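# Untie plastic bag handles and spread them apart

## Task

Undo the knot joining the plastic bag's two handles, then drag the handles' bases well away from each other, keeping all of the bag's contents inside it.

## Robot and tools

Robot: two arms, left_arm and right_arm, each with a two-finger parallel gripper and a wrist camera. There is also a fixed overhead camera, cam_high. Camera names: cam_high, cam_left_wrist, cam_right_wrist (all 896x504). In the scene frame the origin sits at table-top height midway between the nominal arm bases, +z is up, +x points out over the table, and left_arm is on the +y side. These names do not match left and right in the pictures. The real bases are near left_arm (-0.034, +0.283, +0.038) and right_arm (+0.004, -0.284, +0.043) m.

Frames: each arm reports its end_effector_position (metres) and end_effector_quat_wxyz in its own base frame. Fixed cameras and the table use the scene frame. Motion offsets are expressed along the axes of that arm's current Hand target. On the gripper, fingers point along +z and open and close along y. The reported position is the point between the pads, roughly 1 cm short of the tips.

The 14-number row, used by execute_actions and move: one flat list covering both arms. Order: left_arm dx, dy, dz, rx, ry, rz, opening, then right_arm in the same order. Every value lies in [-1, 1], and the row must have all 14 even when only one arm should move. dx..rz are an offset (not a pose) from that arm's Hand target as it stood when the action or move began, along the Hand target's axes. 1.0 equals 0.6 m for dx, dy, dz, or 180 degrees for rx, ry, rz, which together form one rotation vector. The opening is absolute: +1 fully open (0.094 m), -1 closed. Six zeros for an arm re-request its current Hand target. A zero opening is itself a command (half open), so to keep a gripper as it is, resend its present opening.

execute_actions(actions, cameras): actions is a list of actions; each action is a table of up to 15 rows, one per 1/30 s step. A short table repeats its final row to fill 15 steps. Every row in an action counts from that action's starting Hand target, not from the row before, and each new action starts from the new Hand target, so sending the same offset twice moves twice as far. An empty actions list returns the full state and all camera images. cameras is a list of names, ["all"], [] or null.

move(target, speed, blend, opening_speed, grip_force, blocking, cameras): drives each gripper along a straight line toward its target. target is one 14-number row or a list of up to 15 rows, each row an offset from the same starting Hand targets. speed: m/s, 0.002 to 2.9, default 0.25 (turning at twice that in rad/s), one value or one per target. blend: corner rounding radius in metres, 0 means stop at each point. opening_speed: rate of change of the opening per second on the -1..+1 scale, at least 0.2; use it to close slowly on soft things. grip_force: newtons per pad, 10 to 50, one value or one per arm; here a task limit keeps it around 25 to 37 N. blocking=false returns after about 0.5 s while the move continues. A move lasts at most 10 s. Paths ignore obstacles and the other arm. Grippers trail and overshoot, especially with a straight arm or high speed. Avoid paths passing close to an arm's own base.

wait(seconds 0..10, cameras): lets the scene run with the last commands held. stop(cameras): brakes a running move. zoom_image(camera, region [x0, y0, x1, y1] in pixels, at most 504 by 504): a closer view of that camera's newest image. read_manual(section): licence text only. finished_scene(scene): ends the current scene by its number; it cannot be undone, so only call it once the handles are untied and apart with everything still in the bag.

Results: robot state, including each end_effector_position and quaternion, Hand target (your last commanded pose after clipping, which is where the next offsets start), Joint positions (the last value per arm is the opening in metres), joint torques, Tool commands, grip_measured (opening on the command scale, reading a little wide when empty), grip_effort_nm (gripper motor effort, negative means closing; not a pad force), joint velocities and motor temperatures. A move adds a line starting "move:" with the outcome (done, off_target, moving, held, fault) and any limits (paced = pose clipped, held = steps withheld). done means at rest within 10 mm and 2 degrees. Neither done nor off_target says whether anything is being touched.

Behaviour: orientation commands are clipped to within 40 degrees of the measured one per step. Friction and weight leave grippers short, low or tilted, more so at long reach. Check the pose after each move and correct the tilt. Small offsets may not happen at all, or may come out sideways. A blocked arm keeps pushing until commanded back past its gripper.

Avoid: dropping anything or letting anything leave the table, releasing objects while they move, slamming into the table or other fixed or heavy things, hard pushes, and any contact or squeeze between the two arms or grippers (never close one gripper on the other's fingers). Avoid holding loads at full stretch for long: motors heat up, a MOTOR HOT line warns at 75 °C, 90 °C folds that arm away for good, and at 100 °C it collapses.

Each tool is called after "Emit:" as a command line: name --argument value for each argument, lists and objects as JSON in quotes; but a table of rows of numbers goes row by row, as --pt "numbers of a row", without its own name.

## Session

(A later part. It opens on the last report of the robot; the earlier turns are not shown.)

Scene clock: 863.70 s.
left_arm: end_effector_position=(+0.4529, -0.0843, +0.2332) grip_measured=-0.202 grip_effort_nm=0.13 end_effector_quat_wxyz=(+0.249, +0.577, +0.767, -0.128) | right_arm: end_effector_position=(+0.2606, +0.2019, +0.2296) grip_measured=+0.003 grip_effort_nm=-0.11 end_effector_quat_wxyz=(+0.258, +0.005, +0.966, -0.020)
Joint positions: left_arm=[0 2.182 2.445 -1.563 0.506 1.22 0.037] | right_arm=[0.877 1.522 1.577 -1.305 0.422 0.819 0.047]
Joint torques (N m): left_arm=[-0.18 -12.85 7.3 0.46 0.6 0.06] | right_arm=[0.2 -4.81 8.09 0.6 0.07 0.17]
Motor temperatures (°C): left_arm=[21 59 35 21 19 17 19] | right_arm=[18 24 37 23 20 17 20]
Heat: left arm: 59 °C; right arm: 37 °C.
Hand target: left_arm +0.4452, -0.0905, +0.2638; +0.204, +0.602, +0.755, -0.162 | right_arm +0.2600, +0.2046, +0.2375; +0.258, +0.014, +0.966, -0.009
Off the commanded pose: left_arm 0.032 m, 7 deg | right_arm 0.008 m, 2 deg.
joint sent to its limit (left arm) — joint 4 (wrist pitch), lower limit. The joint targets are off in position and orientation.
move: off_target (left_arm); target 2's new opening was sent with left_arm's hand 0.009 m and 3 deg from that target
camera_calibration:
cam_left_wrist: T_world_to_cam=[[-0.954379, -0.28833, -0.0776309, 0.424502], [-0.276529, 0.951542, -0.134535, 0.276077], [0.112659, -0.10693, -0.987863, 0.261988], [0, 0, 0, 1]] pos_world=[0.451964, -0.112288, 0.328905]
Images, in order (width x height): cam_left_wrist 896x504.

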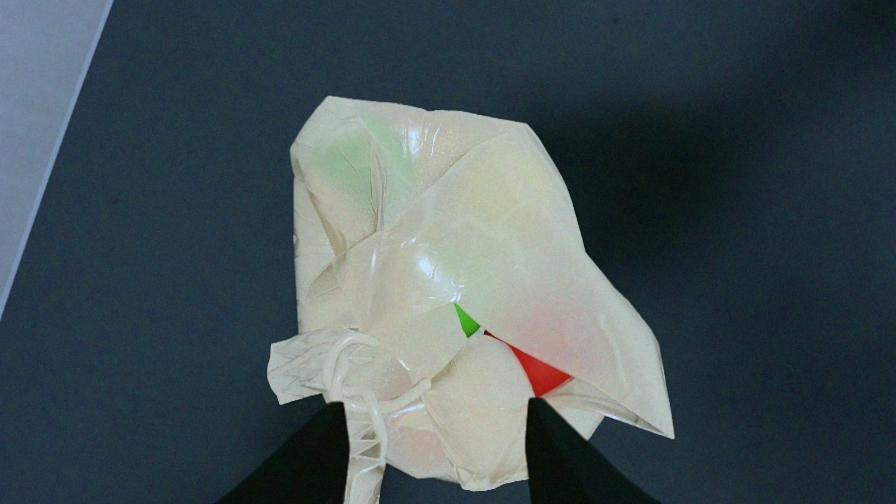

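Emit:
move --target '[0.1242,0.1218,0.0902,0,0,0,-0.4,0,0,0,0,0,0,0]' --cameras '["cam_left_wrist"]'

Emit:
zoom_image --camera "cam_left_wrist" --region '[340, 200, 560, 420]'

Scene clock: 875.83 s.
left_arm: end_effector_position=(+0.5077, -0.0326, +0.1636) grip_measured=-0.398 grip_effort_nm=-0.13 end_effector_quat_wxyz=(+0.243, +0.576, +0.770, -0.128) | right_arm: end_effector_position=(+0.2606, +0.2019, +0.2296) grip_measured=+0.003 grip_effort_nm=-0.11 end_effector_quat_wxyz=(+0.258, +0.005, +0.966, -0.020)
Joint positions: left_arm=[0.107 2.477 2.676 -1.568 0.522 1.338 0.028] | right_arm=[0.877 1.522 1.577 -1.305 0.422 0.819 0.047]
Joint torques (N m): left_arm=[-0.24 -11.82 7.54 0.4 0.53 0.23] | right_arm=[0.06 -4.75 7.95 0.62 0.09 0.17]
Motor temperatures (°C): left_arm=[21 60 36 21 19 17 19] | right_arm=[18 24 37 23 20 17 20]
Heat: left arm: 60 °C; right arm: 37 °C.
Hand target: left_arm +0.5082, -0.0378, +0.1796; +0.204, +0.602, +0.755, -0.162 | right_arm +0.2600, +0.2046, +0.2375; +0.258, +0.014, +0.966, -0.009
Off the commanded pose: left_arm 0.017 m, 7 deg | right_arm 0.008 m, 2 deg.
joint sent to its limit (left arm) — joint 4 (wrist pitch), lower limit. The joint targets are off in position and orientation.
move: off_target (left_arm)
camera_calibration:
cam_left_wrist: T_world_to_cam=[[-0.954104, -0.291077, -0.0704199, 0.484876], [-0.281064, 0.951517, -0.124974, 0.233423], [0.103383, -0.0994457, -0.989658, 0.197829], [0, 0, 0, 1]] pos_world=[0.507777, -0.0612961, 0.2591]
Images, in order (width x height): cam_left_wrist 896x504.

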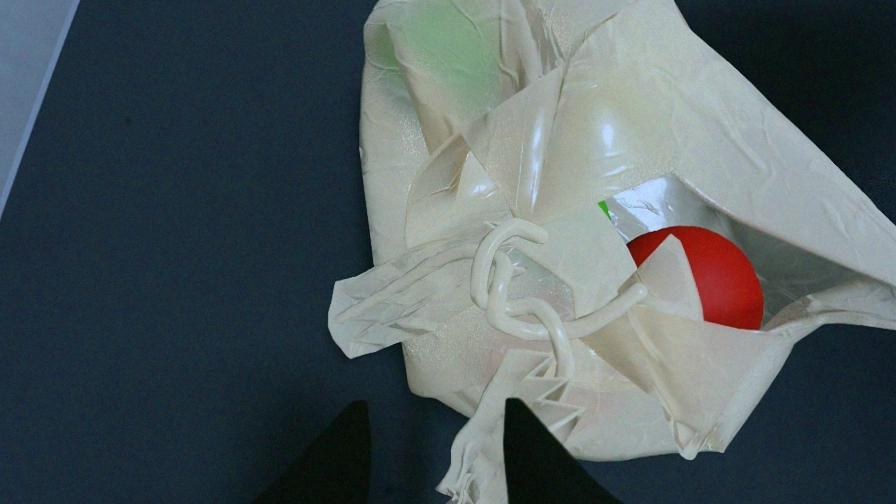

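Scaled by 2.291 from the camera's 896x504 image, which has a finer 1280x720 frame.

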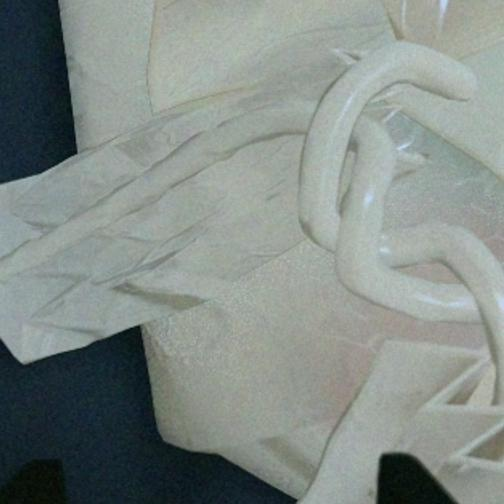

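Emit:
move --pt "-0.063 -0.0618 -0.061 -0.1957 0 -0.3365 -0.4 0 0 0 0 0 0 0" --pt "-0.029 -0.0618 -0.0032 -0.1957 0 -0.3365 -0.45 0 0 0 0 0 0 0" --blend '[0.02,0]' --cameras '["cam_left_wrist"]'

Emit:
zoom_image --camera "cam_left_wrist" --region '[300, 220, 600, 504]'

Scene clock: 903.23 s.
left_arm: end_effector_position=(+0.4694, -0.0592, +0.1628) grip_measured=-0.448 grip_effort_nm=-0.12 end_effector_quat_wxyz=(+0.216, +0.065, +0.974, -0.016) | right_arm: end_effector_position=(+0.2606, +0.2019, +0.2296) grip_measured=+0.003 grip_effort_nm=-0.11 end_effector_quat_wxyz=(+0.258, +0.005, +0.966, -0.020)
Joint positions: left_arm=[-0.123 1.95 1.825 -1.009 0.007 0.008 0.026] | right_arm=[0.877 1.522 1.577 -1.305 0.422 0.819 0.047]
Joint torques (N m): left_arm=[-0.35 -12.6 5.38 1.3 -0.07 0.06] | right_arm=[0.12 -4.86 7.98 0.66 0.07 0.16]
Motor temperatures (°C): left_arm=[21 55 36 21 19 17 19] | right_arm=[18 24 38 23 20 17 20]
Heat: left arm: 55 °C; right arm: 38 °C.
Hand target: left_arm +0.4752, -0.0598, +0.1900; +0.260, +0.059, +0.964, -0.016 | right_arm +0.2600, +0.2046, +0.2375; +0.258, +0.014, +0.966, -0.009
Off the commanded pose: left_arm 0.028 m, 5 deg | right_arm 0.008 m, 2 deg.
move: off_target (left_arm); target 2's new opening was sent with left_arm's hand 0.028 m and 5 deg from that target
camera_calibration:
cam_left_wrist: T_world_to_cam=[[-0.144095, -0.989413, 0.0172774, 0.00475197], [-0.989525, 0.143911, -0.0114179, 0.51411], [0.00881063, -0.0187417, -0.999786, 0.249082], [0, 0, 0, 1]] pos_world=[0.507215, -0.0646164, 0.254817]
Images, in order (width x height): cam_left_wrist 896x504.

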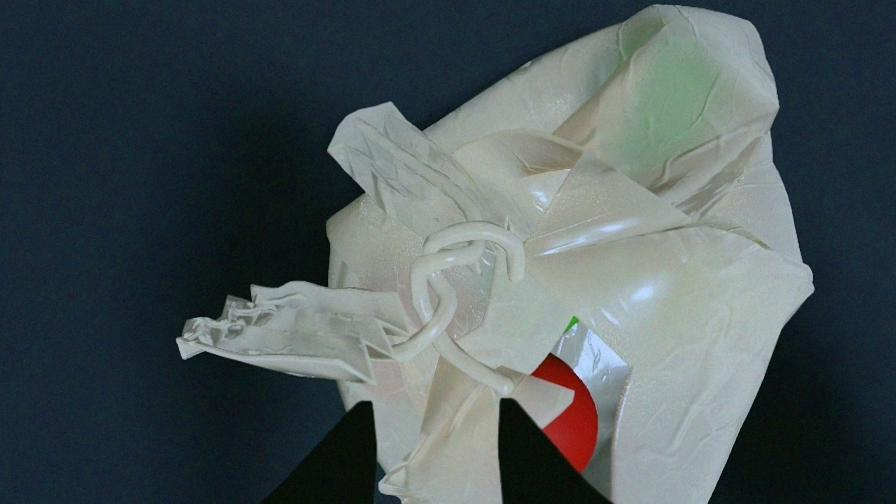

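Scaled by 1.680 from the camera's 896x504 image, which has a finer 1280x720 frame.

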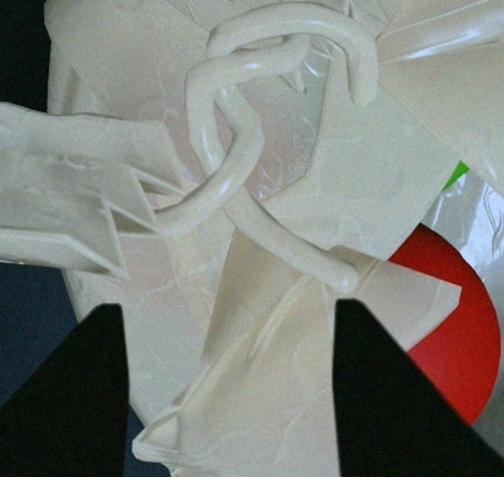

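Emit:
move --pt "-0.015 0.008 0.076 0 0 0 -0.8 0 0 0 0 0 0 0" --pt "0.0045 0.008 0.105 0 0 0 -0.8 0 0 0 0 0 0 0" --speed 0.08 --cameras '["cam_left_wrist"]'

Emit:
zoom_image --camera "cam_left_wrist" --region '[300, 220, 600, 504]'

Scene clock: 922.57 s.
left_arm: end_effector_position=(+0.4954, -0.0616, +0.1259) grip_measured=-0.798 grip_effort_nm=-0.13 end_effector_quat_wxyz=(+0.236, +0.064, +0.970, -0.017) | right_arm: end_effector_position=(+0.2606, +0.2019, +0.2296) grip_measured=+0.003 grip_effort_nm=-0.11 end_effector_quat_wxyz=(+0.258, +0.005, +0.966, -0.020)
Joint positions: left_arm=[-0.121 2.013 1.75 -0.83 0.007 0.008 0.01] | right_arm=[0.877 1.522 1.577 -1.305 0.422 0.819 0.047]
Joint torques (N m): left_arm=[0.53 -9.58 5.61 1.37 -0.01 0.16] | right_arm=[0.2 -4.88 8.02 0.62 0.08 0.15]
Motor temperatures (°C): left_arm=[21 56 35 23 19 17 19] | right_arm=[18 24 38 23 20 17 20]
Heat: left arm: 56 °C; right arm: 38 °C.
Hand target: left_arm +0.5049, -0.0586, +0.1342; +0.260, +0.059, +0.964, -0.016 | right_arm +0.2600, +0.2046, +0.2375; +0.258, +0.014, +0.966, -0.009
Off the commanded pose: left_arm 0.013 m, 3 deg | right_arm 0.008 m, 2 deg.
move: off_target (left_arm)
camera_calibration:
cam_left_wrist: T_world_to_cam=[[-0.143322, -0.989541, 0.0163432, 0.0064668], [-0.988412, 0.142285, -0.05289, 0.544289], [0.0500114, -0.0237341, -0.998467, 0.19112], [0, 0, 0, 1]] pos_world=[0.52935, -0.0665089, 0.219509]
Images, in order (width x height): cam_left_wrist 896x504.

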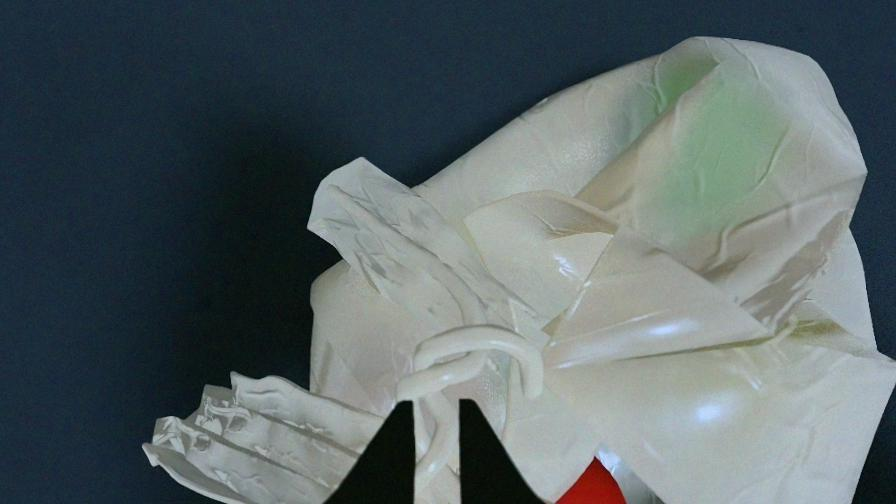

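Scaled by 1.680 from the camera's 896x504 image, which has a finer 1280x720 frame.

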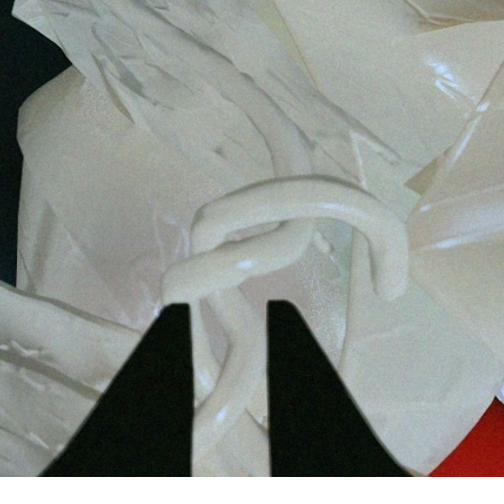

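Emit:
move --pt "0 0 -0.04 0 0 0 -0.8 0 0 0 0 0 0 0" --pt "0 0.0165 -0.03 0 0 0 -0.8 0 0 0 0 0 0 0" --pt "0 0.0155 0.0058 0 0 0 -0.8 0 0 0 0 0 0 0" --speed 0.1 --cameras '["cam_left_wrist"]'

Emit:
zoom_image --camera "cam_left_wrist" --region '[300, 220, 600, 504]'

Scene clock: 932.90 s.
left_arm: end_effector_position=(+0.4987, -0.0465, +0.1268) grip_measured=-0.798 grip_effort_nm=-0.13 end_effector_quat_wxyz=(+0.240, +0.054, +0.969, -0.012) | right_arm: end_effector_position=(+0.2606, +0.2019, +0.2296) grip_measured=+0.003 grip_effort_nm=-0.11 end_effector_quat_wxyz=(+0.258, +0.005, +0.966, -0.020)
Joint positions: left_arm=[-0.091 2.013 1.75 -0.822 0.007 0.019 0.01] | right_arm=[0.877 1.522 1.577 -1.305 0.422 0.819 0.047]
Joint torques (N m): left_arm=[-0.02 -8.94 5.61 1.38 0.11 0.21] | right_arm=[-0.02 -4.79 7.95 0.66 0.05 0.16]
Motor temperatures (°C): left_arm=[21 55 35 23 19 17 19] | right_arm=[18 24 38 23 20 17 20]
Heat: left arm: 55 °C; right arm: 38 °C.
Hand target: left_arm +0.5078, -0.0496, +0.1312; +0.260, +0.059, +0.964, -0.016 | right_arm +0.2600, +0.2046, +0.2375; +0.258, +0.014, +0.966, -0.009
Off the commanded pose: left_arm 0.011 m, 3 deg | right_arm 0.008 m, 2 deg.
move: off_target (left_arm)
camera_calibration:
cam_left_wrist: T_world_to_cam=[[-0.122395, -0.992419, 0.0111465, 0.011927], [-0.990747, 0.12151, -0.0604649, 0.546636], [0.0586521, -0.018444, -0.998108, 0.18805], [0, 0, 0, 1]] pos_world=[0.532008, -0.0511166, 0.220614]
Images, in order (width x height): cam_left_wrist 896x504.

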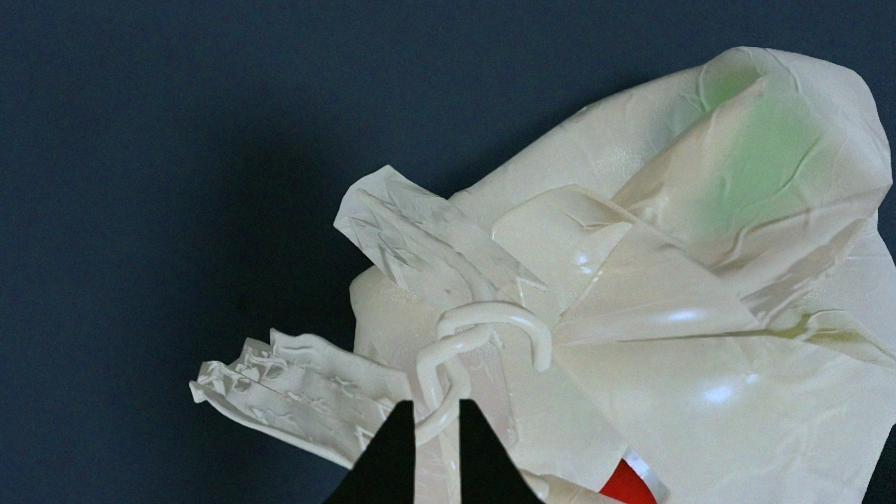

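Scaled by 1.680 from the camera's 896x504 image, which has a finer 1280x720 frame.

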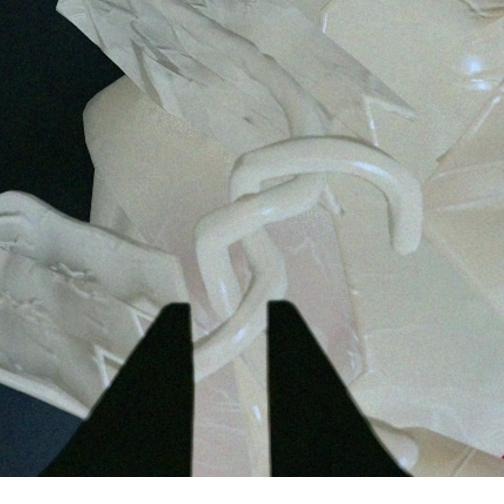

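Emit:
move --pt "-0.03 0.0078 -0.006 0 0 0 -0.8 0 0 0 0 0 0 0" --pt "-0.0133 0.0078 0.023 0 0 0 -0.8 0 0 0 0 0 0 0" --speed 0.1 --cameras '["cam_left_wrist"]'

Emit:
zoom_image --camera "cam_left_wrist" --region '[300, 220, 600, 504]'

Scene clock: 951.03 s.
left_arm: end_effector_position=(+0.5128, -0.0470, +0.1196) grip_measured=-0.798 grip_effort_nm=-0.13 end_effector_quat_wxyz=(+0.241, +0.055, +0.969, -0.011) | right_arm: end_effector_position=(+0.2606, +0.2019, +0.2296) grip_measured=+0.003 grip_effort_nm=-0.11 end_effector_quat_wxyz=(+0.258, +0.005, +0.966, -0.020)
Joint positions: left_arm=[-0.089 2.072 1.807 -0.819 0.007 0.023 0.01] | right_arm=[0.877 1.522 1.577 -1.305 0.422 0.819 0.047]
Joint torques (N m): left_arm=[0.53 -9.26 5.68 1.38 0.16 0.23] | right_arm=[0.27 -4.86 7.94 0.65 0.12 0.13]
Heat: left arm: 53 °C; right arm: 38 °C.
Hand target: left_arm +0.5221, -0.0466, +0.1233; +0.260, +0.059, +0.964, -0.016 | right_arm +0.2600, +0.2046, +0.2375; +0.258, +0.014, +0.966, -0.009
Off the commanded pose: left_arm 0.010 m, 2 deg | right_arm 0.008 m, 2 deg.
move: done
camera_calibration:
cam_left_wrist: T_world_to_cam=[[-0.125005, -0.992115, 0.0090005, 0.0148096], [-0.99032, 0.124217, -0.0619414, 0.5603], [0.0603349, -0.0166563, -0.998039, 0.179296], [0, 0, 0, 1]] pos_world=[0.545909, -0.0519193, 0.213517]
Images, in order (width x height): cam_left_wrist 896x504.

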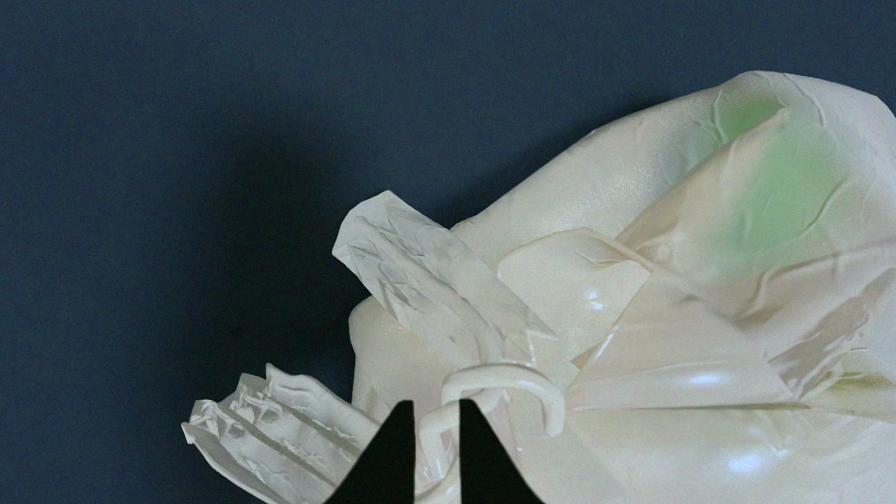

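Scaled by 1.680 from the camera's 896x504 image, which has a finer 1280x720 frame.

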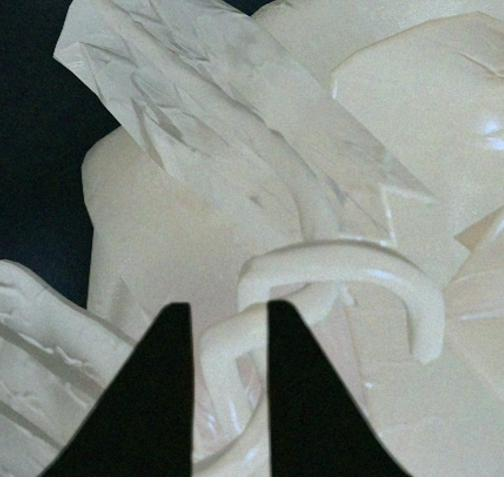

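Emit:
move --target '[-0.004,0.003,0.004,0,0,0,-1,0,0,0,0,0,0,0]' --opening_speed 0.5 --speed 0.1 --cameras '["cam_left_wrist"]'

Emit:
zoom_image --camera "cam_left_wrist" --region '[300, 220, 600, 504]'

Scene clock: 958.10 s.
left_arm: end_effector_position=(+0.5128, -0.0470, +0.1143) grip_measured=-0.994 grip_effort_nm=-0.31 end_effector_quat_wxyz=(+0.235, +0.057, +0.970, -0.011) | right_arm: end_effector_position=(+0.2606, +0.2019, +0.2296) grip_measured=+0.003 grip_effort_nm=-0.11 end_effector_quat_wxyz=(+0.258, +0.005, +0.966, -0.020)
Joint positions: left_arm=[-0.089 2.082 1.807 -0.819 0.007 0.026 0] | right_arm=[0.877 1.522 1.577 -1.305 0.422 0.819 0.047]
Joint torques (N m): left_arm=[0.53 -9.07 7.06 1.34 0.18 0.23] | right_arm=[0.14 -4.78 8.14 0.61 0.07 0.16]
Heat: left arm: 52 °C; right arm: 38 °C.
Hand target: left_arm +0.5256, -0.0452, +0.1224; +0.260, +0.059, +0.964, -0.016 | right_arm +0.2600, +0.2046, +0.2375; +0.258, +0.014, +0.966, -0.009
Off the commanded pose: left_arm 0.015 m, 3 deg | right_arm 0.008 m, 2 deg.
move: off_target (left_arm)
camera_calibration:
cam_left_wrist: T_world_to_cam=[[-0.127594, -0.991795, 0.0079177, 0.016345], [-0.990579, 0.127029, -0.051148, 0.55904], [0.0497225, -0.0143693, -0.99866, 0.179597], [0, 0, 0, 1]] pos_world=[0.546929, -0.0522228, 0.207821]
Images, in order (width x height): cam_left_wrist 896x504.

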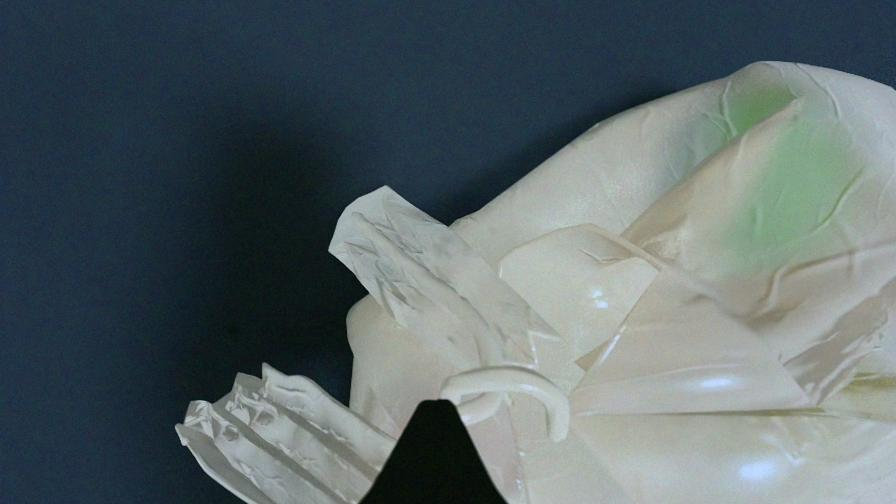

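Scaled by 1.680 from the camera's 896x504 image, which has a finer 1280x720 frame.

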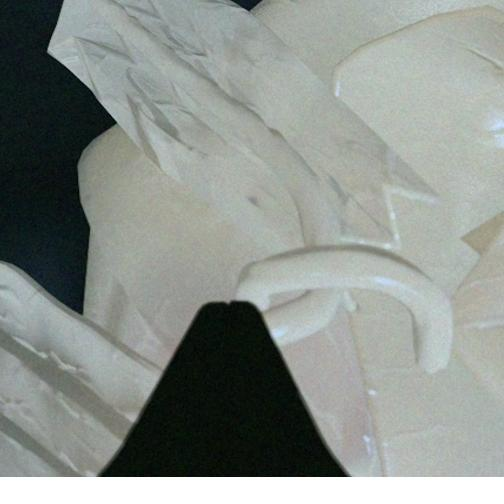

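Emit:
move --pt "-0.0168 0.0045 -0.0288 0 0 0 -1 0 0 0 0 0 0 0" --pt "-0.0168 0.0045 -0.0288 0 0 0 -0.75 0 0 0 0 0 0 0" --speed 0.1 --cameras '["cam_left_wrist"]'

Emit:
zoom_image --camera "cam_left_wrist" --region '[300, 220, 600, 504]'

Scene clock: 978.07 s.
left_arm: end_effector_position=(+0.5225, -0.0409, +0.1339) grip_measured=-0.752 grip_effort_nm=0.13 end_effector_quat_wxyz=(+0.256, +0.055, +0.965, -0.009) | right_arm: end_effector_position=(+0.2606, +0.2019, +0.2296) grip_measured=+0.003 grip_effort_nm=-0.11 end_effector_quat_wxyz=(+0.258, +0.005, +0.966, -0.020)
Joint positions: left_arm=[-0.075 2.082 1.865 -0.836 0.009 0.037 0.012] | right_arm=[0.877 1.522 1.577 -1.305 0.422 0.819 0.047]
Joint torques (N m): left_arm=[0.44 -8.99 8.95 0.84 0.21 0.23] | right_arm=[0.18 -4.75 7.9 0.65 0.08 0.14]
Heat: left arm: 51 °C; right arm: 38 °C.
Hand target: left_arm +0.5259, -0.0425, +0.1424; +0.260, +0.059, +0.964, -0.016 | right_arm +0.2600, +0.2046, +0.2375; +0.258, +0.014, +0.966, -0.009
Off the commanded pose: left_arm 0.009 m, 1 deg | right_arm 0.008 m, 2 deg.
move: done
camera_calibration:
cam_left_wrist: T_world_to_cam=[[-0.124181, -0.992257, 0.00241486, 0.0224105], [-0.988048, 0.12343, -0.0923421, 0.572856], [0.0913289, -0.0138531, -0.995724, 0.176627], [0, 0, 0, 1]] pos_world=[0.552661, -0.0460236, 0.228717]
Images, in order (width x height): cam_left_wrist 896x504.

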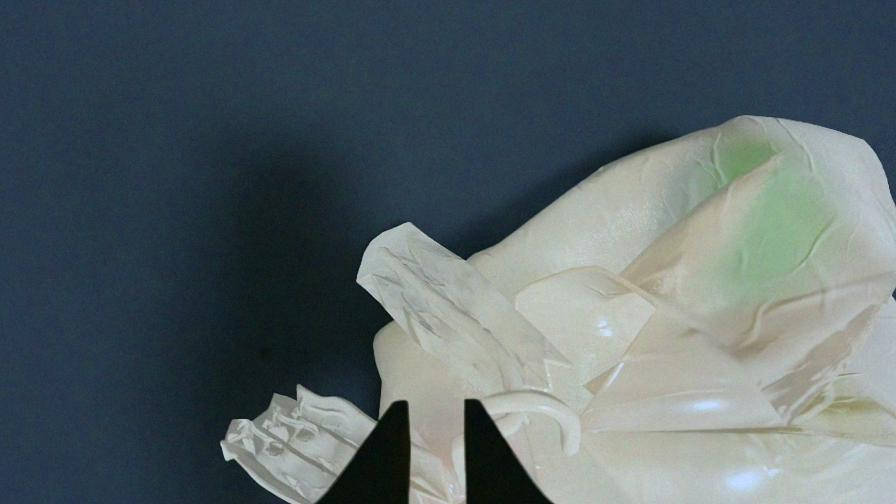

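Scaled by 1.680 from the camera's 896x504 image, which has a finer 1280x720 frame.

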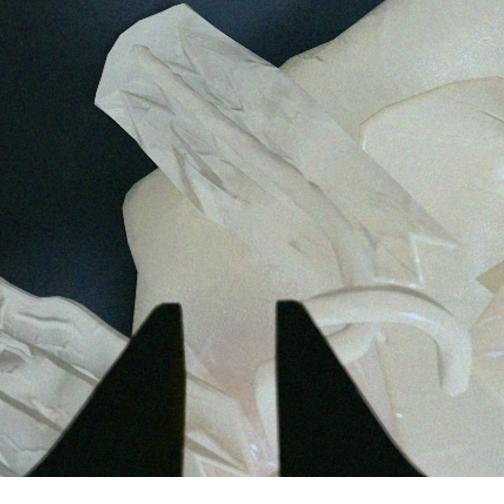

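Emit:
move --pt "0.027 -0.0098 0.015 0 0 0 -0.7 0 0 0 0 0 0 0" --pt "0.0452 -0.0098 0.0452 0 0 0 -0.7 0 0 0 0 0 0 0" --speed 0.1 --cameras '["cam_left_wrist"]'

Emit:
zoom_image --camera "cam_left_wrist" --region '[300, 220, 600, 504]'

Scene clock: 990.90 s.
left_arm: end_effector_position=(+0.5067, -0.0397, +0.0862) grip_measured=-0.702 grip_effort_nm=0.12 end_effector_quat_wxyz=(+0.226, +0.056, +0.973, -0.008) | right_arm: end_effector_position=(+0.2606, +0.2019, +0.2296) grip_measured=+0.003 grip_effort_nm=-0.11 end_effector_quat_wxyz=(+0.258, +0.005, +0.966, -0.020)
Joint positions: left_arm=[-0.075 2.082 1.704 -0.736 0.009 0.037 0.014] | right_arm=[0.877 1.522 1.577 -1.305 0.422 0.819 0.047]
Joint torques (N m): left_arm=[-0.47 -11.86 5.52 1.33 0.15 0.12] | right_arm=[0.12 -4.75 7.92 0.63 0.07 0.15]
Heat: left arm: 51 °C; right arm: 38 °C.
Hand target: left_arm +0.5155, -0.0472, +0.1053; +0.260, +0.059, +0.964, -0.016 | right_arm +0.2600, +0.2046, +0.2375; +0.258, +0.014, +0.966, -0.009
Off the commanded pose: left_arm 0.022 m, 4 deg | right_arm 0.008 m, 2 deg.
move: off_target (left_arm)
camera_calibration:
cam_left_wrist: T_world_to_cam=[[-0.123988, -0.992269, 0.00542319, 0.0214306], [-0.99182, 0.123761, -0.0312608, 0.549409], [0.030348, -0.00925478, -0.999497, 0.162052], [0, 0, 0, 1]] pos_world=[0.542654, -0.0452306, 0.179029]
Images, in order (width x height): cam_left_wrist 896x504.

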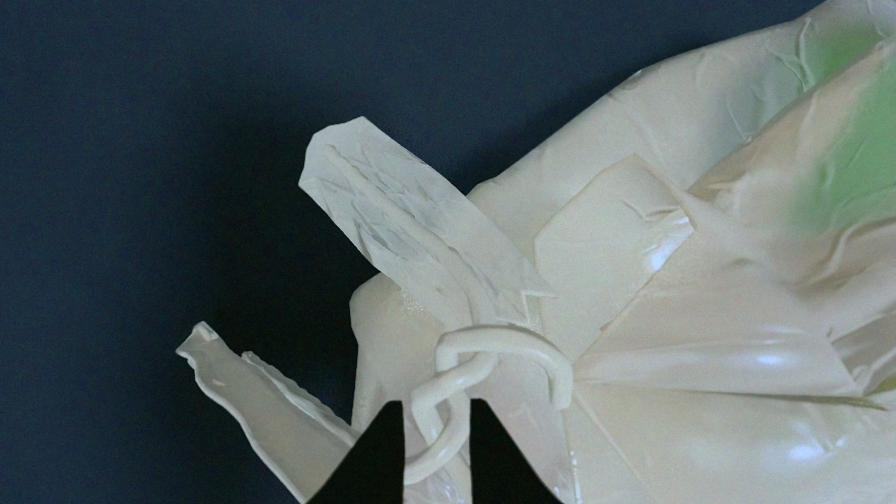

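Scaled by 1.680 from the camera's 896x504 image, which has a finer 1280x720 frame.

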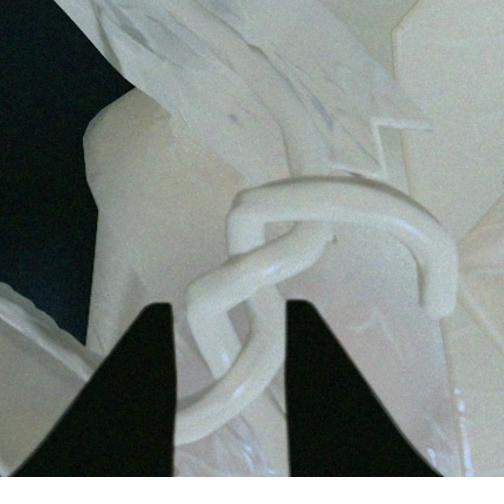

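Emit:
move --pt "-0.02 0 -0.035 0 0 0 -0.83 0 0 0 0 0 0 0" --pt "-0.0117 0.0255 -0.0145 0 0 0 -0.83 0 0 0 0 0 0 0" --pt "0.0052 0.0255 0.0143 0 0 0 -0.83 0 0 0 0 0 0 0" --speed 0.1 --cameras '["cam_left_wrist"]'

Emit:
zoom_image --camera "cam_left_wrist" --region '[300, 220, 600, 504]'

Scene clock: 1018.50 s.
left_arm: end_effector_position=(+0.5099, -0.0308, +0.0844) grip_measured=-0.828 grip_effort_nm=-0.13 end_effector_quat_wxyz=(+0.233, +0.054, +0.971, -0.010) | right_arm: end_effector_position=(+0.2606, +0.2019, +0.2296) grip_measured=+0.003 grip_effort_nm=-0.11 end_effector_quat_wxyz=(+0.258, +0.005, +0.966, -0.020)
Joint positions: left_arm=[-0.054 2.082 1.69 -0.709 0.019 0.052 0.008] | right_arm=[0.877 1.522 1.577 -1.305 0.422 0.819 0.047]
Joint torques (N m): left_arm=[0.28 -10.67 5.52 1.35 0.23 0.23] | right_arm=[0.03 -4.78 8.09 0.64 0.1 0.16]
Motor temperatures (°C): left_arm=[21 55 35 24 19 17 19] | right_arm=[18 23 38 23 20 17 20]
Heat: left arm: 55 °C; right arm: 38 °C.
Hand target: left_arm +0.5190, -0.0322, +0.0964; +0.260, +0.059, +0.964, -0.016 | right_arm +0.2600, +0.2046, +0.2375; +0.258, +0.014, +0.966, -0.009
Off the commanded pose: left_arm 0.015 m, 3 deg | right_arm 0.008 m, 2 deg.
move: off_target (left_arm)
camera_calibration:
cam_left_wrist: T_world_to_cam=[[-0.121082, -0.992616, 0.00730681, 0.028987], [-0.991659, 0.120631, -0.045383, 0.552481], [0.0441665, -0.0127409, -0.998943, 0.152923], [0, 0, 0, 1]] pos_world=[0.544629, -0.0359253, 0.177623]
Images, in order (width x height): cam_left_wrist 896x504.

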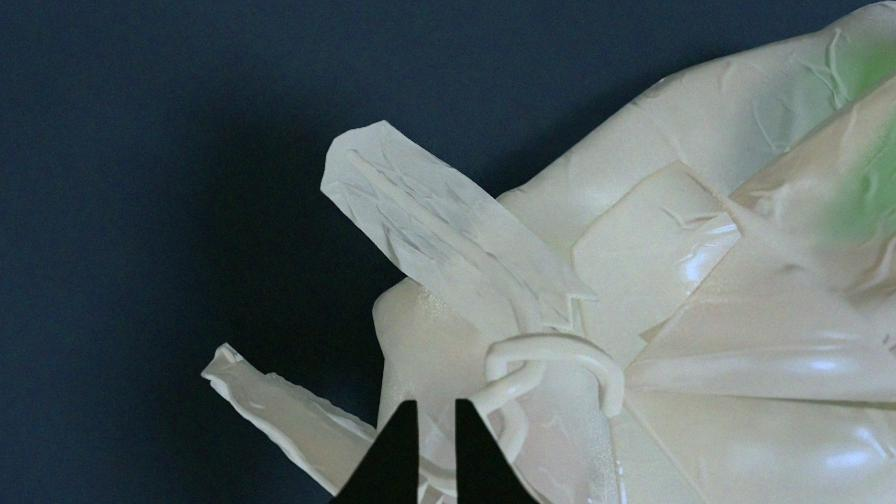

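Scaled by 1.680 from the camera's 896x504 image, which has a finer 1280x720 frame.

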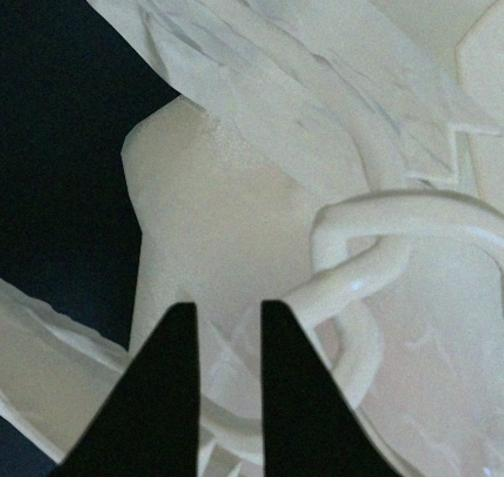

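Emit:
move --pt "-0.016 0 -0.03 0 0 0 -0.83 0 0 0 0 0 0 0" --pt "-0.016 -0.014 -0.03 0 0 0 -0.83 0 0 0 0 0 0 0" --pt "0.0 -0.014 0 0 0 0 -0.83 0 0 0 0 0 0 0" --speed 0.1 --cameras '["cam_left_wrist"]'

Emit:
zoom_image --camera "cam_left_wrist" --region '[300, 220, 600, 504]'

Scene clock: 1032.13 s.
left_arm: end_effector_position=(+0.5092, -0.0347, +0.0834) grip_measured=-0.828 grip_effort_nm=-0.12 end_effector_quat_wxyz=(+0.232, +0.060, +0.971, -0.010) | right_arm: end_effector_position=(+0.2606, +0.2019, +0.2296) grip_measured=+0.003 grip_effort_nm=-0.11 end_effector_quat_wxyz=(+0.258, +0.005, +0.966, -0.020)
Joint positions: left_arm=[-0.061 2.082 1.687 -0.707 0.019 0.057 0.008] | right_arm=[0.877 1.522 1.577 -1.305 0.422 0.819 0.047]
Joint torques (N m): left_arm=[-0.39 -10.84 5.46 1.35 0.12 0.06] | right_arm=[0.14 -4.83 7.83 0.61 0.1 0.15]
Motor temperatures (°C): left_arm=[21 55 35 24 19 17 19] | right_arm=[18 23 38 23 20 17 20]
Heat: left arm: 55 °C; right arm: 38 °C.
Hand target: left_arm +0.5180, -0.0405, +0.0963; +0.260, +0.059, +0.964, -0.016 | right_arm +0.2600, +0.2046, +0.2375; +0.258, +0.014, +0.966, -0.009
Off the commanded pose: left_arm 0.017 m, 3 deg | right_arm 0.008 m, 2 deg.
move: off_target (left_arm)
camera_calibration:
cam_left_wrist: T_world_to_cam=[[-0.132804, -0.991128, 0.00533064, 0.031227], [-0.990223, 0.132447, -0.0437786, 0.55172], [0.0426842, -0.0110925, -0.999027, 0.152888], [0, 0, 0, 1]] pos_world=[0.543947, -0.0404279, 0.176726]
Images, in order (width x height): cam_left_wrist 896x504.

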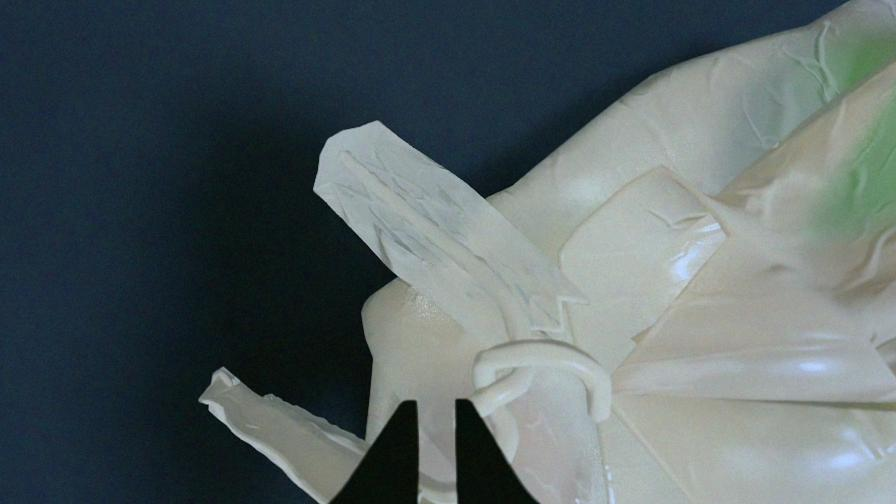

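Scaled by 1.680 from the camera's 896x504 image, which has a finer 1280x720 frame.

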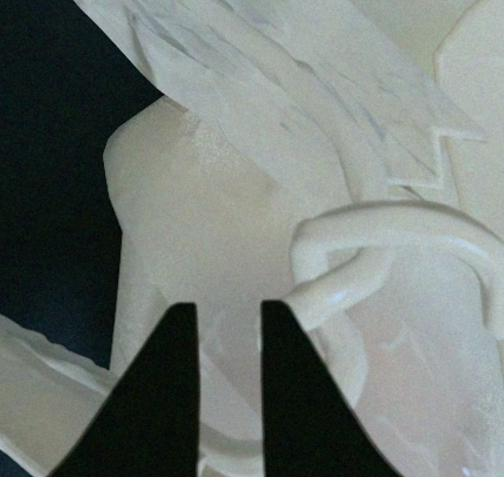

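Emit:
move --pt "-0.016 0 -0.03 0 0 0 -0.83 0 0 0 0 0 0 0" --pt "-0.016 0 -0.03 0 0 0 -0.55 0 0 0 0 0 0 0" --pt "0.0 0 0.002 0 0 0 -0.55 0 0 0 0 0 0 0" --speed 0.1 --cameras '["cam_left_wrist"]'

Emit:
zoom_image --camera "cam_left_wrist" --region '[300, 220, 600, 504]'

Scene clock: 1046.57 s.
left_arm: end_effector_position=(+0.5103, -0.0340, +0.0843) grip_measured=-0.552 grip_effort_nm=0.12 end_effector_quat_wxyz=(+0.234, +0.059, +0.970, -0.010) | right_arm: end_effector_position=(+0.2606, +0.2019, +0.2296) grip_measured=+0.003 grip_effort_nm=-0.11 end_effector_quat_wxyz=(+0.258, +0.005, +0.966, -0.020)
Joint positions: left_arm=[-0.06 2.082 1.689 -0.704 0.019 0.057 0.021] | right_arm=[0.877 1.522 1.577 -1.305 0.422 0.819 0.047]
Joint torques (N m): left_arm=[-0.4 -10.61 5.44 1.35 0.12 0.06] | right_arm=[0.06 -4.75 7.97 0.62 0.08 0.17]
Motor temperatures (°C): left_arm=[21 55 35 24 19 17 19] | right_arm=[18 23 38 23 20 17 20]
Heat: left arm: 55 °C; right arm: 38 °C.
Hand target: left_arm +0.5186, -0.0406, +0.0953; +0.260, +0.059, +0.964, -0.016 | right_arm +0.2600, +0.2046, +0.2375; +0.258, +0.014, +0.966, -0.009
Off the commanded pose: left_arm 0.015 m, 3 deg | right_arm 0.008 m, 2 deg.
move: off_target (left_arm); target 2's new opening was sent with left_arm's hand 0.029 m and 3 deg from that target
camera_calibration:
cam_left_wrist: T_world_to_cam=[[-0.13124, -0.991338, 0.00498681, 0.0313078], [-0.990222, 0.130849, -0.0483659, 0.553093], [0.0472944, -0.0112856, -0.998817, 0.15131], [0, 0, 0, 1]] pos_world=[0.544638, -0.0396275, 0.177725]
Images, in order (width x height): cam_left_wrist 896x504.

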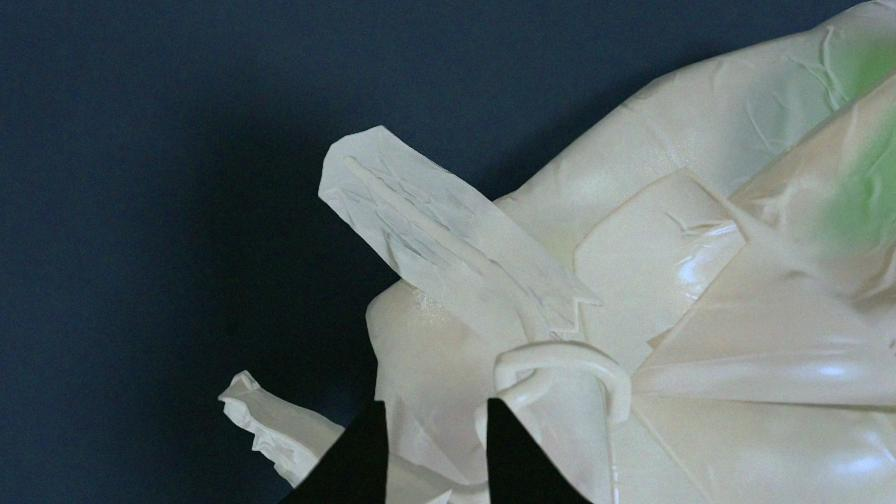

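Scaled by 1.680 from the camera's 896x504 image, which has a finer 1280x720 frame.

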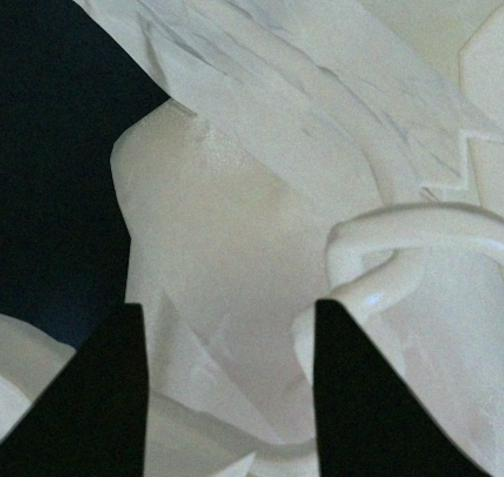

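Emit:
move --pt "-0.016 0 -0.03 0 0 0 -0.55 0 0 0 0 0 0 0" --pt "-0.016 0 -0.03 0 0 0 -0.35 0 0 0 0 0 0 0" --pt "0.0 0 0.004 0 0 0 -0.35 0 0 0 0 0 0 0" --speed 0.1 --cameras '["cam_left_wrist"]'

Emit:
zoom_image --camera "cam_left_wrist" --region '[300, 220, 600, 504]'

Scene clock: 1059.73 s.
left_arm: end_effector_position=(+0.5113, -0.0340, +0.0848) grip_measured=-0.352 grip_effort_nm=0.12 end_effector_quat_wxyz=(+0.236, +0.059, +0.970, -0.010) | right_arm: end_effector_position=(+0.2606, +0.2019, +0.2296) grip_measured=+0.003 grip_effort_nm=-0.11 end_effector_quat_wxyz=(+0.258, +0.005, +0.966, -0.020)
Joint positions: left_arm=[-0.06 2.082 1.689 -0.7 0.019 0.057 0.03] | right_arm=[0.877 1.522 1.577 -1.305 0.422 0.819 0.047]
Joint torques (N m): left_arm=[-0.4 -10.13 5.44 1.37 0.12 0.06] | right_arm=[0.2 -4.88 7.84 0.64 0.11 0.19]
Motor temperatures (°C): left_arm=[21 55 35 24 19 17 19] | right_arm=[18 23 38 23 20 17 20]
Heat: left arm: 55 °C; right arm: 38 °C.
Hand target: left_arm +0.5198, -0.0407, +0.0932; +0.260, +0.059, +0.964, -0.016 | right_arm +0.2600, +0.2046, +0.2375; +0.258, +0.014, +0.966, -0.009
Off the commanded pose: left_arm 0.014 m, 3 deg | right_arm 0.008 m, 2 deg.
move: off_target (left_arm); target 2's new opening was sent with left_arm's hand 0.027 m and 3 deg from that target
camera_calibration:
cam_left_wrist: T_world_to_cam=[[-0.131275, -0.991335, 0.00467957, 0.0314563], [-0.989987, 0.130846, -0.0529638, 0.554407], [0.0518925, -0.0115855, -0.998585, 0.14942], [0, 0, 0, 1]] pos_world=[0.545231, -0.0396271, 0.178425]
Images, in order (width x height): cam_left_wrist 896x504.

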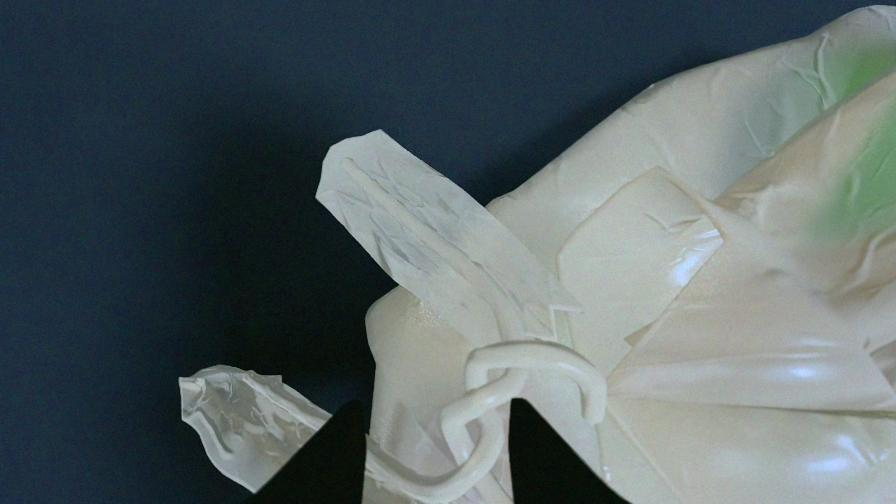

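Scaled by 1.680 from the camera's 896x504 image, which has a finer 1280x720 frame.

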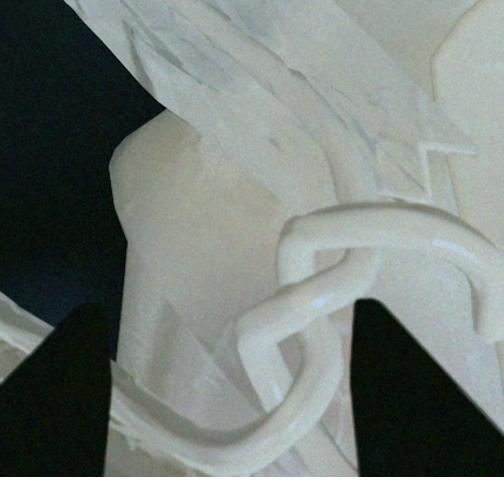

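Emit:
move --pt "-0.016 0 -0.03 0 0 0 -0.35 0 0 0 0 0 0 0" --pt "-0.016 0 -0.03 0 0 0 -0.66 0 0 0 0 0 0 0" --pt "-0.002 0 -0.01 0 0 0 -0.66 0 0 0 0 0 0 0" --speed 0.1 --cameras '["cam_left_wrist"]'

Emit:
zoom_image --camera "cam_left_wrist" --region '[300, 220, 600, 504]'

Scene clock: 1073.07 s.
left_arm: end_effector_position=(+0.5113, -0.0380, +0.0868) grip_measured=-0.658 grip_effort_nm=-0.13 end_effector_quat_wxyz=(+0.236, +0.063, +0.970, -0.011) | right_arm: end_effector_position=(+0.2606, +0.2019, +0.2296) grip_measured=+0.003 grip_effort_nm=-0.11 end_effector_quat_wxyz=(+0.258, +0.005, +0.966, -0.020)
Joint positions: left_arm=[-0.068 2.082 1.696 -0.707 0.019 0.057 0.016] | right_arm=[0.877 1.522 1.577 -1.305 0.422 0.819 0.047]
Joint torques (N m): left_arm=[-0.39 -11 5.44 1.28 0.12 0.06] | right_arm=[0.03 -4.79 7.82 0.61 0.11 0.17]
Motor temperatures (°C): left_arm=[21 55 35 24 19 17 19] | right_arm=[18 23 38 23 20 17 20]
Heat: left arm: 55 °C; right arm: 38 °C.
Hand target: left_arm +0.5178, -0.0405, +0.0990; +0.260, +0.059, +0.964, -0.016 | right_arm +0.2600, +0.2046, +0.2375; +0.258, +0.014, +0.966, -0.009
Off the commanded pose: left_arm 0.014 m, 3 deg | right_arm 0.008 m, 2 deg.
move: off_target (left_arm); target 2's new opening was sent with left_arm's hand 0.025 m and 2 deg from that target
camera_calibration:
cam_left_wrist: T_world_to_cam=[[-0.138894, -0.990296, 0.00472206, 0.0314778], [-0.988955, 0.138453, -0.0529068, 0.554828], [0.0517396, -0.0120183, -0.998588, 0.151333], [0, 0, 0, 1]] pos_world=[0.545242, -0.0438265, 0.180325]
Images, in order (width x height): cam_left_wrist 896x504.

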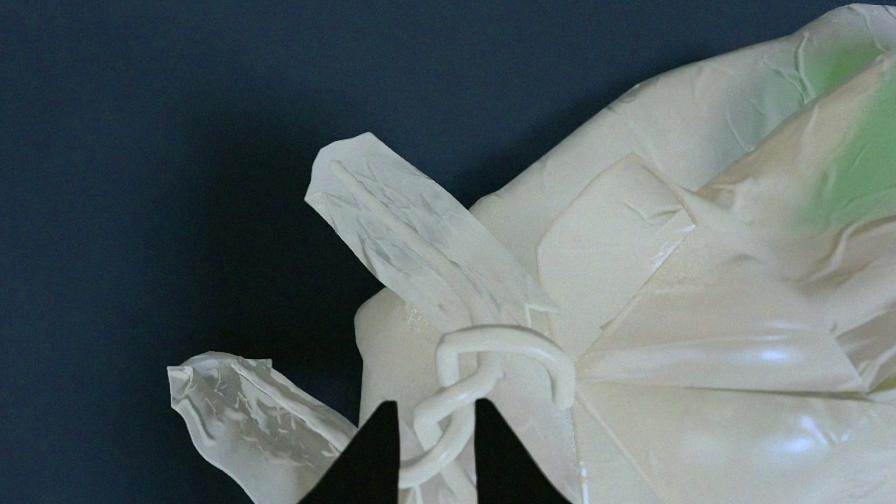

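Scaled by 1.680 from the camera's 896x504 image, which has a finer 1280x720 frame.

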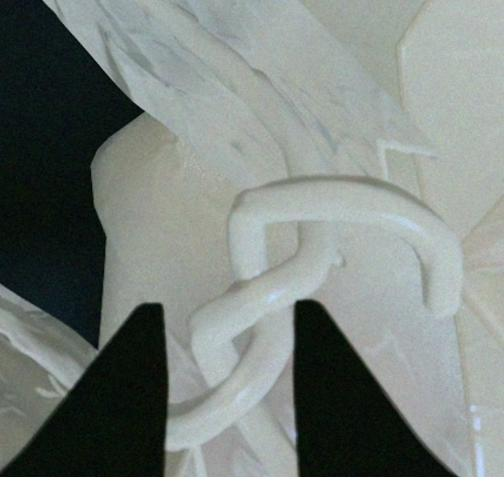

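Emit:
move --pt "-0.018 0 -0.03 0 0 0 -0.66 0 0 0 0 0 0 0" --pt "-0.038 -0.0032 -0.0088 0 0 0 -0.6 0 0 0 0 0 0 0" --pt "-0.017 -0.0032 0.0272 0 0 0 -0.6 0 0 0 0 0 0 0" --speed 0.1 --cameras '["cam_left_wrist"]'

Emit:
zoom_image --camera "cam_left_wrist" --region '[300, 220, 600, 504]'

Scene clock: 1097.73 s.
left_arm: end_effector_position=(+0.5259, -0.0389, +0.0869) grip_measured=-0.602 grip_effort_nm=0.13 end_effector_quat_wxyz=(+0.242, +0.061, +0.968, -0.011) | right_arm: end_effector_position=(+0.2606, +0.2019, +0.2296) grip_measured=+0.003 grip_effort_nm=-0.11 end_effector_quat_wxyz=(+0.258, +0.005, +0.966, -0.020)
Joint positions: left_arm=[-0.068 2.133 1.77 -0.719 0.019 0.052 0.019] | right_arm=[0.877 1.522 1.577 -1.305 0.422 0.819 0.047]
Joint torques (N m): left_arm=[-0.5 -9.61 5.64 1.38 0.09 0.06] | right_arm=[0.1 -4.74 7.92 0.62 0.12 0.15]
Motor temperatures (°C): left_arm=[21 55 34 24 19 17 19] | right_arm=[18 23 38 23 20 17 20]
Heat: left arm: 55 °C; right arm: 38 °C.
Hand target: left_arm +0.5345, -0.0445, +0.0901; +0.260, +0.059, +0.964, -0.016 | right_arm +0.2600, +0.2046, +0.2375; +0.258, +0.014, +0.966, -0.009
Off the commanded pose: left_arm 0.011 m, 2 deg | right_arm 0.008 m, 2 deg.
move: off_target (left_arm); target 2's new opening was sent with left_arm's hand 0.011 m and 1 deg from that target
camera_calibration:
cam_left_wrist: T_world_to_cam=[[-0.134881, -0.990843, 0.00608035, 0.030259], [-0.988903, 0.134226, -0.0636652, 0.570094], [0.062266, -0.0146001, -0.997953, 0.145006], [0, 0, 0, 1]] pos_world=[0.55882, -0.0444225, 0.18082]
Images, in order (width x height): cam_left_wrist 896x504.

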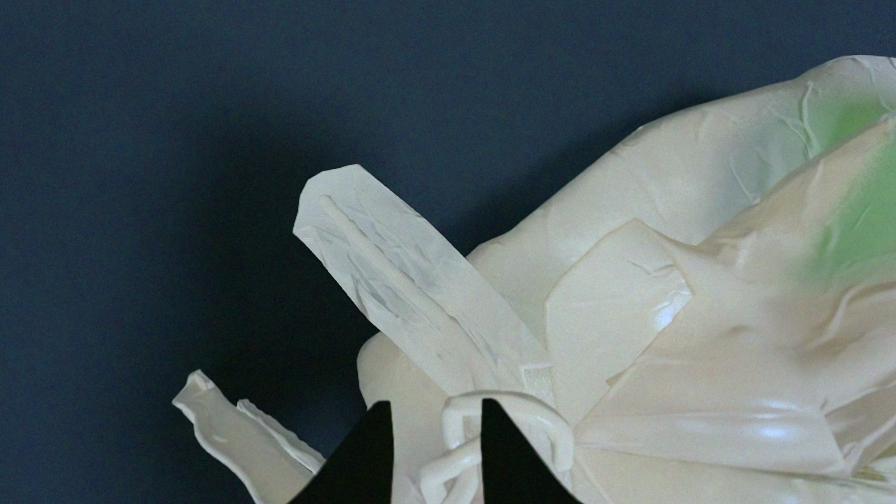

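Scaled by 1.680 from the camera's 896x504 image, which has a finer 1280x720 frame.

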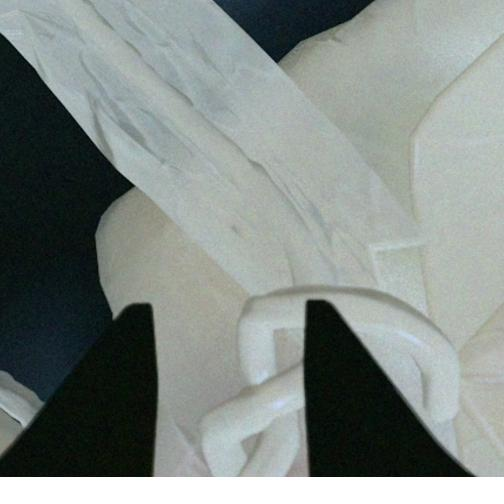

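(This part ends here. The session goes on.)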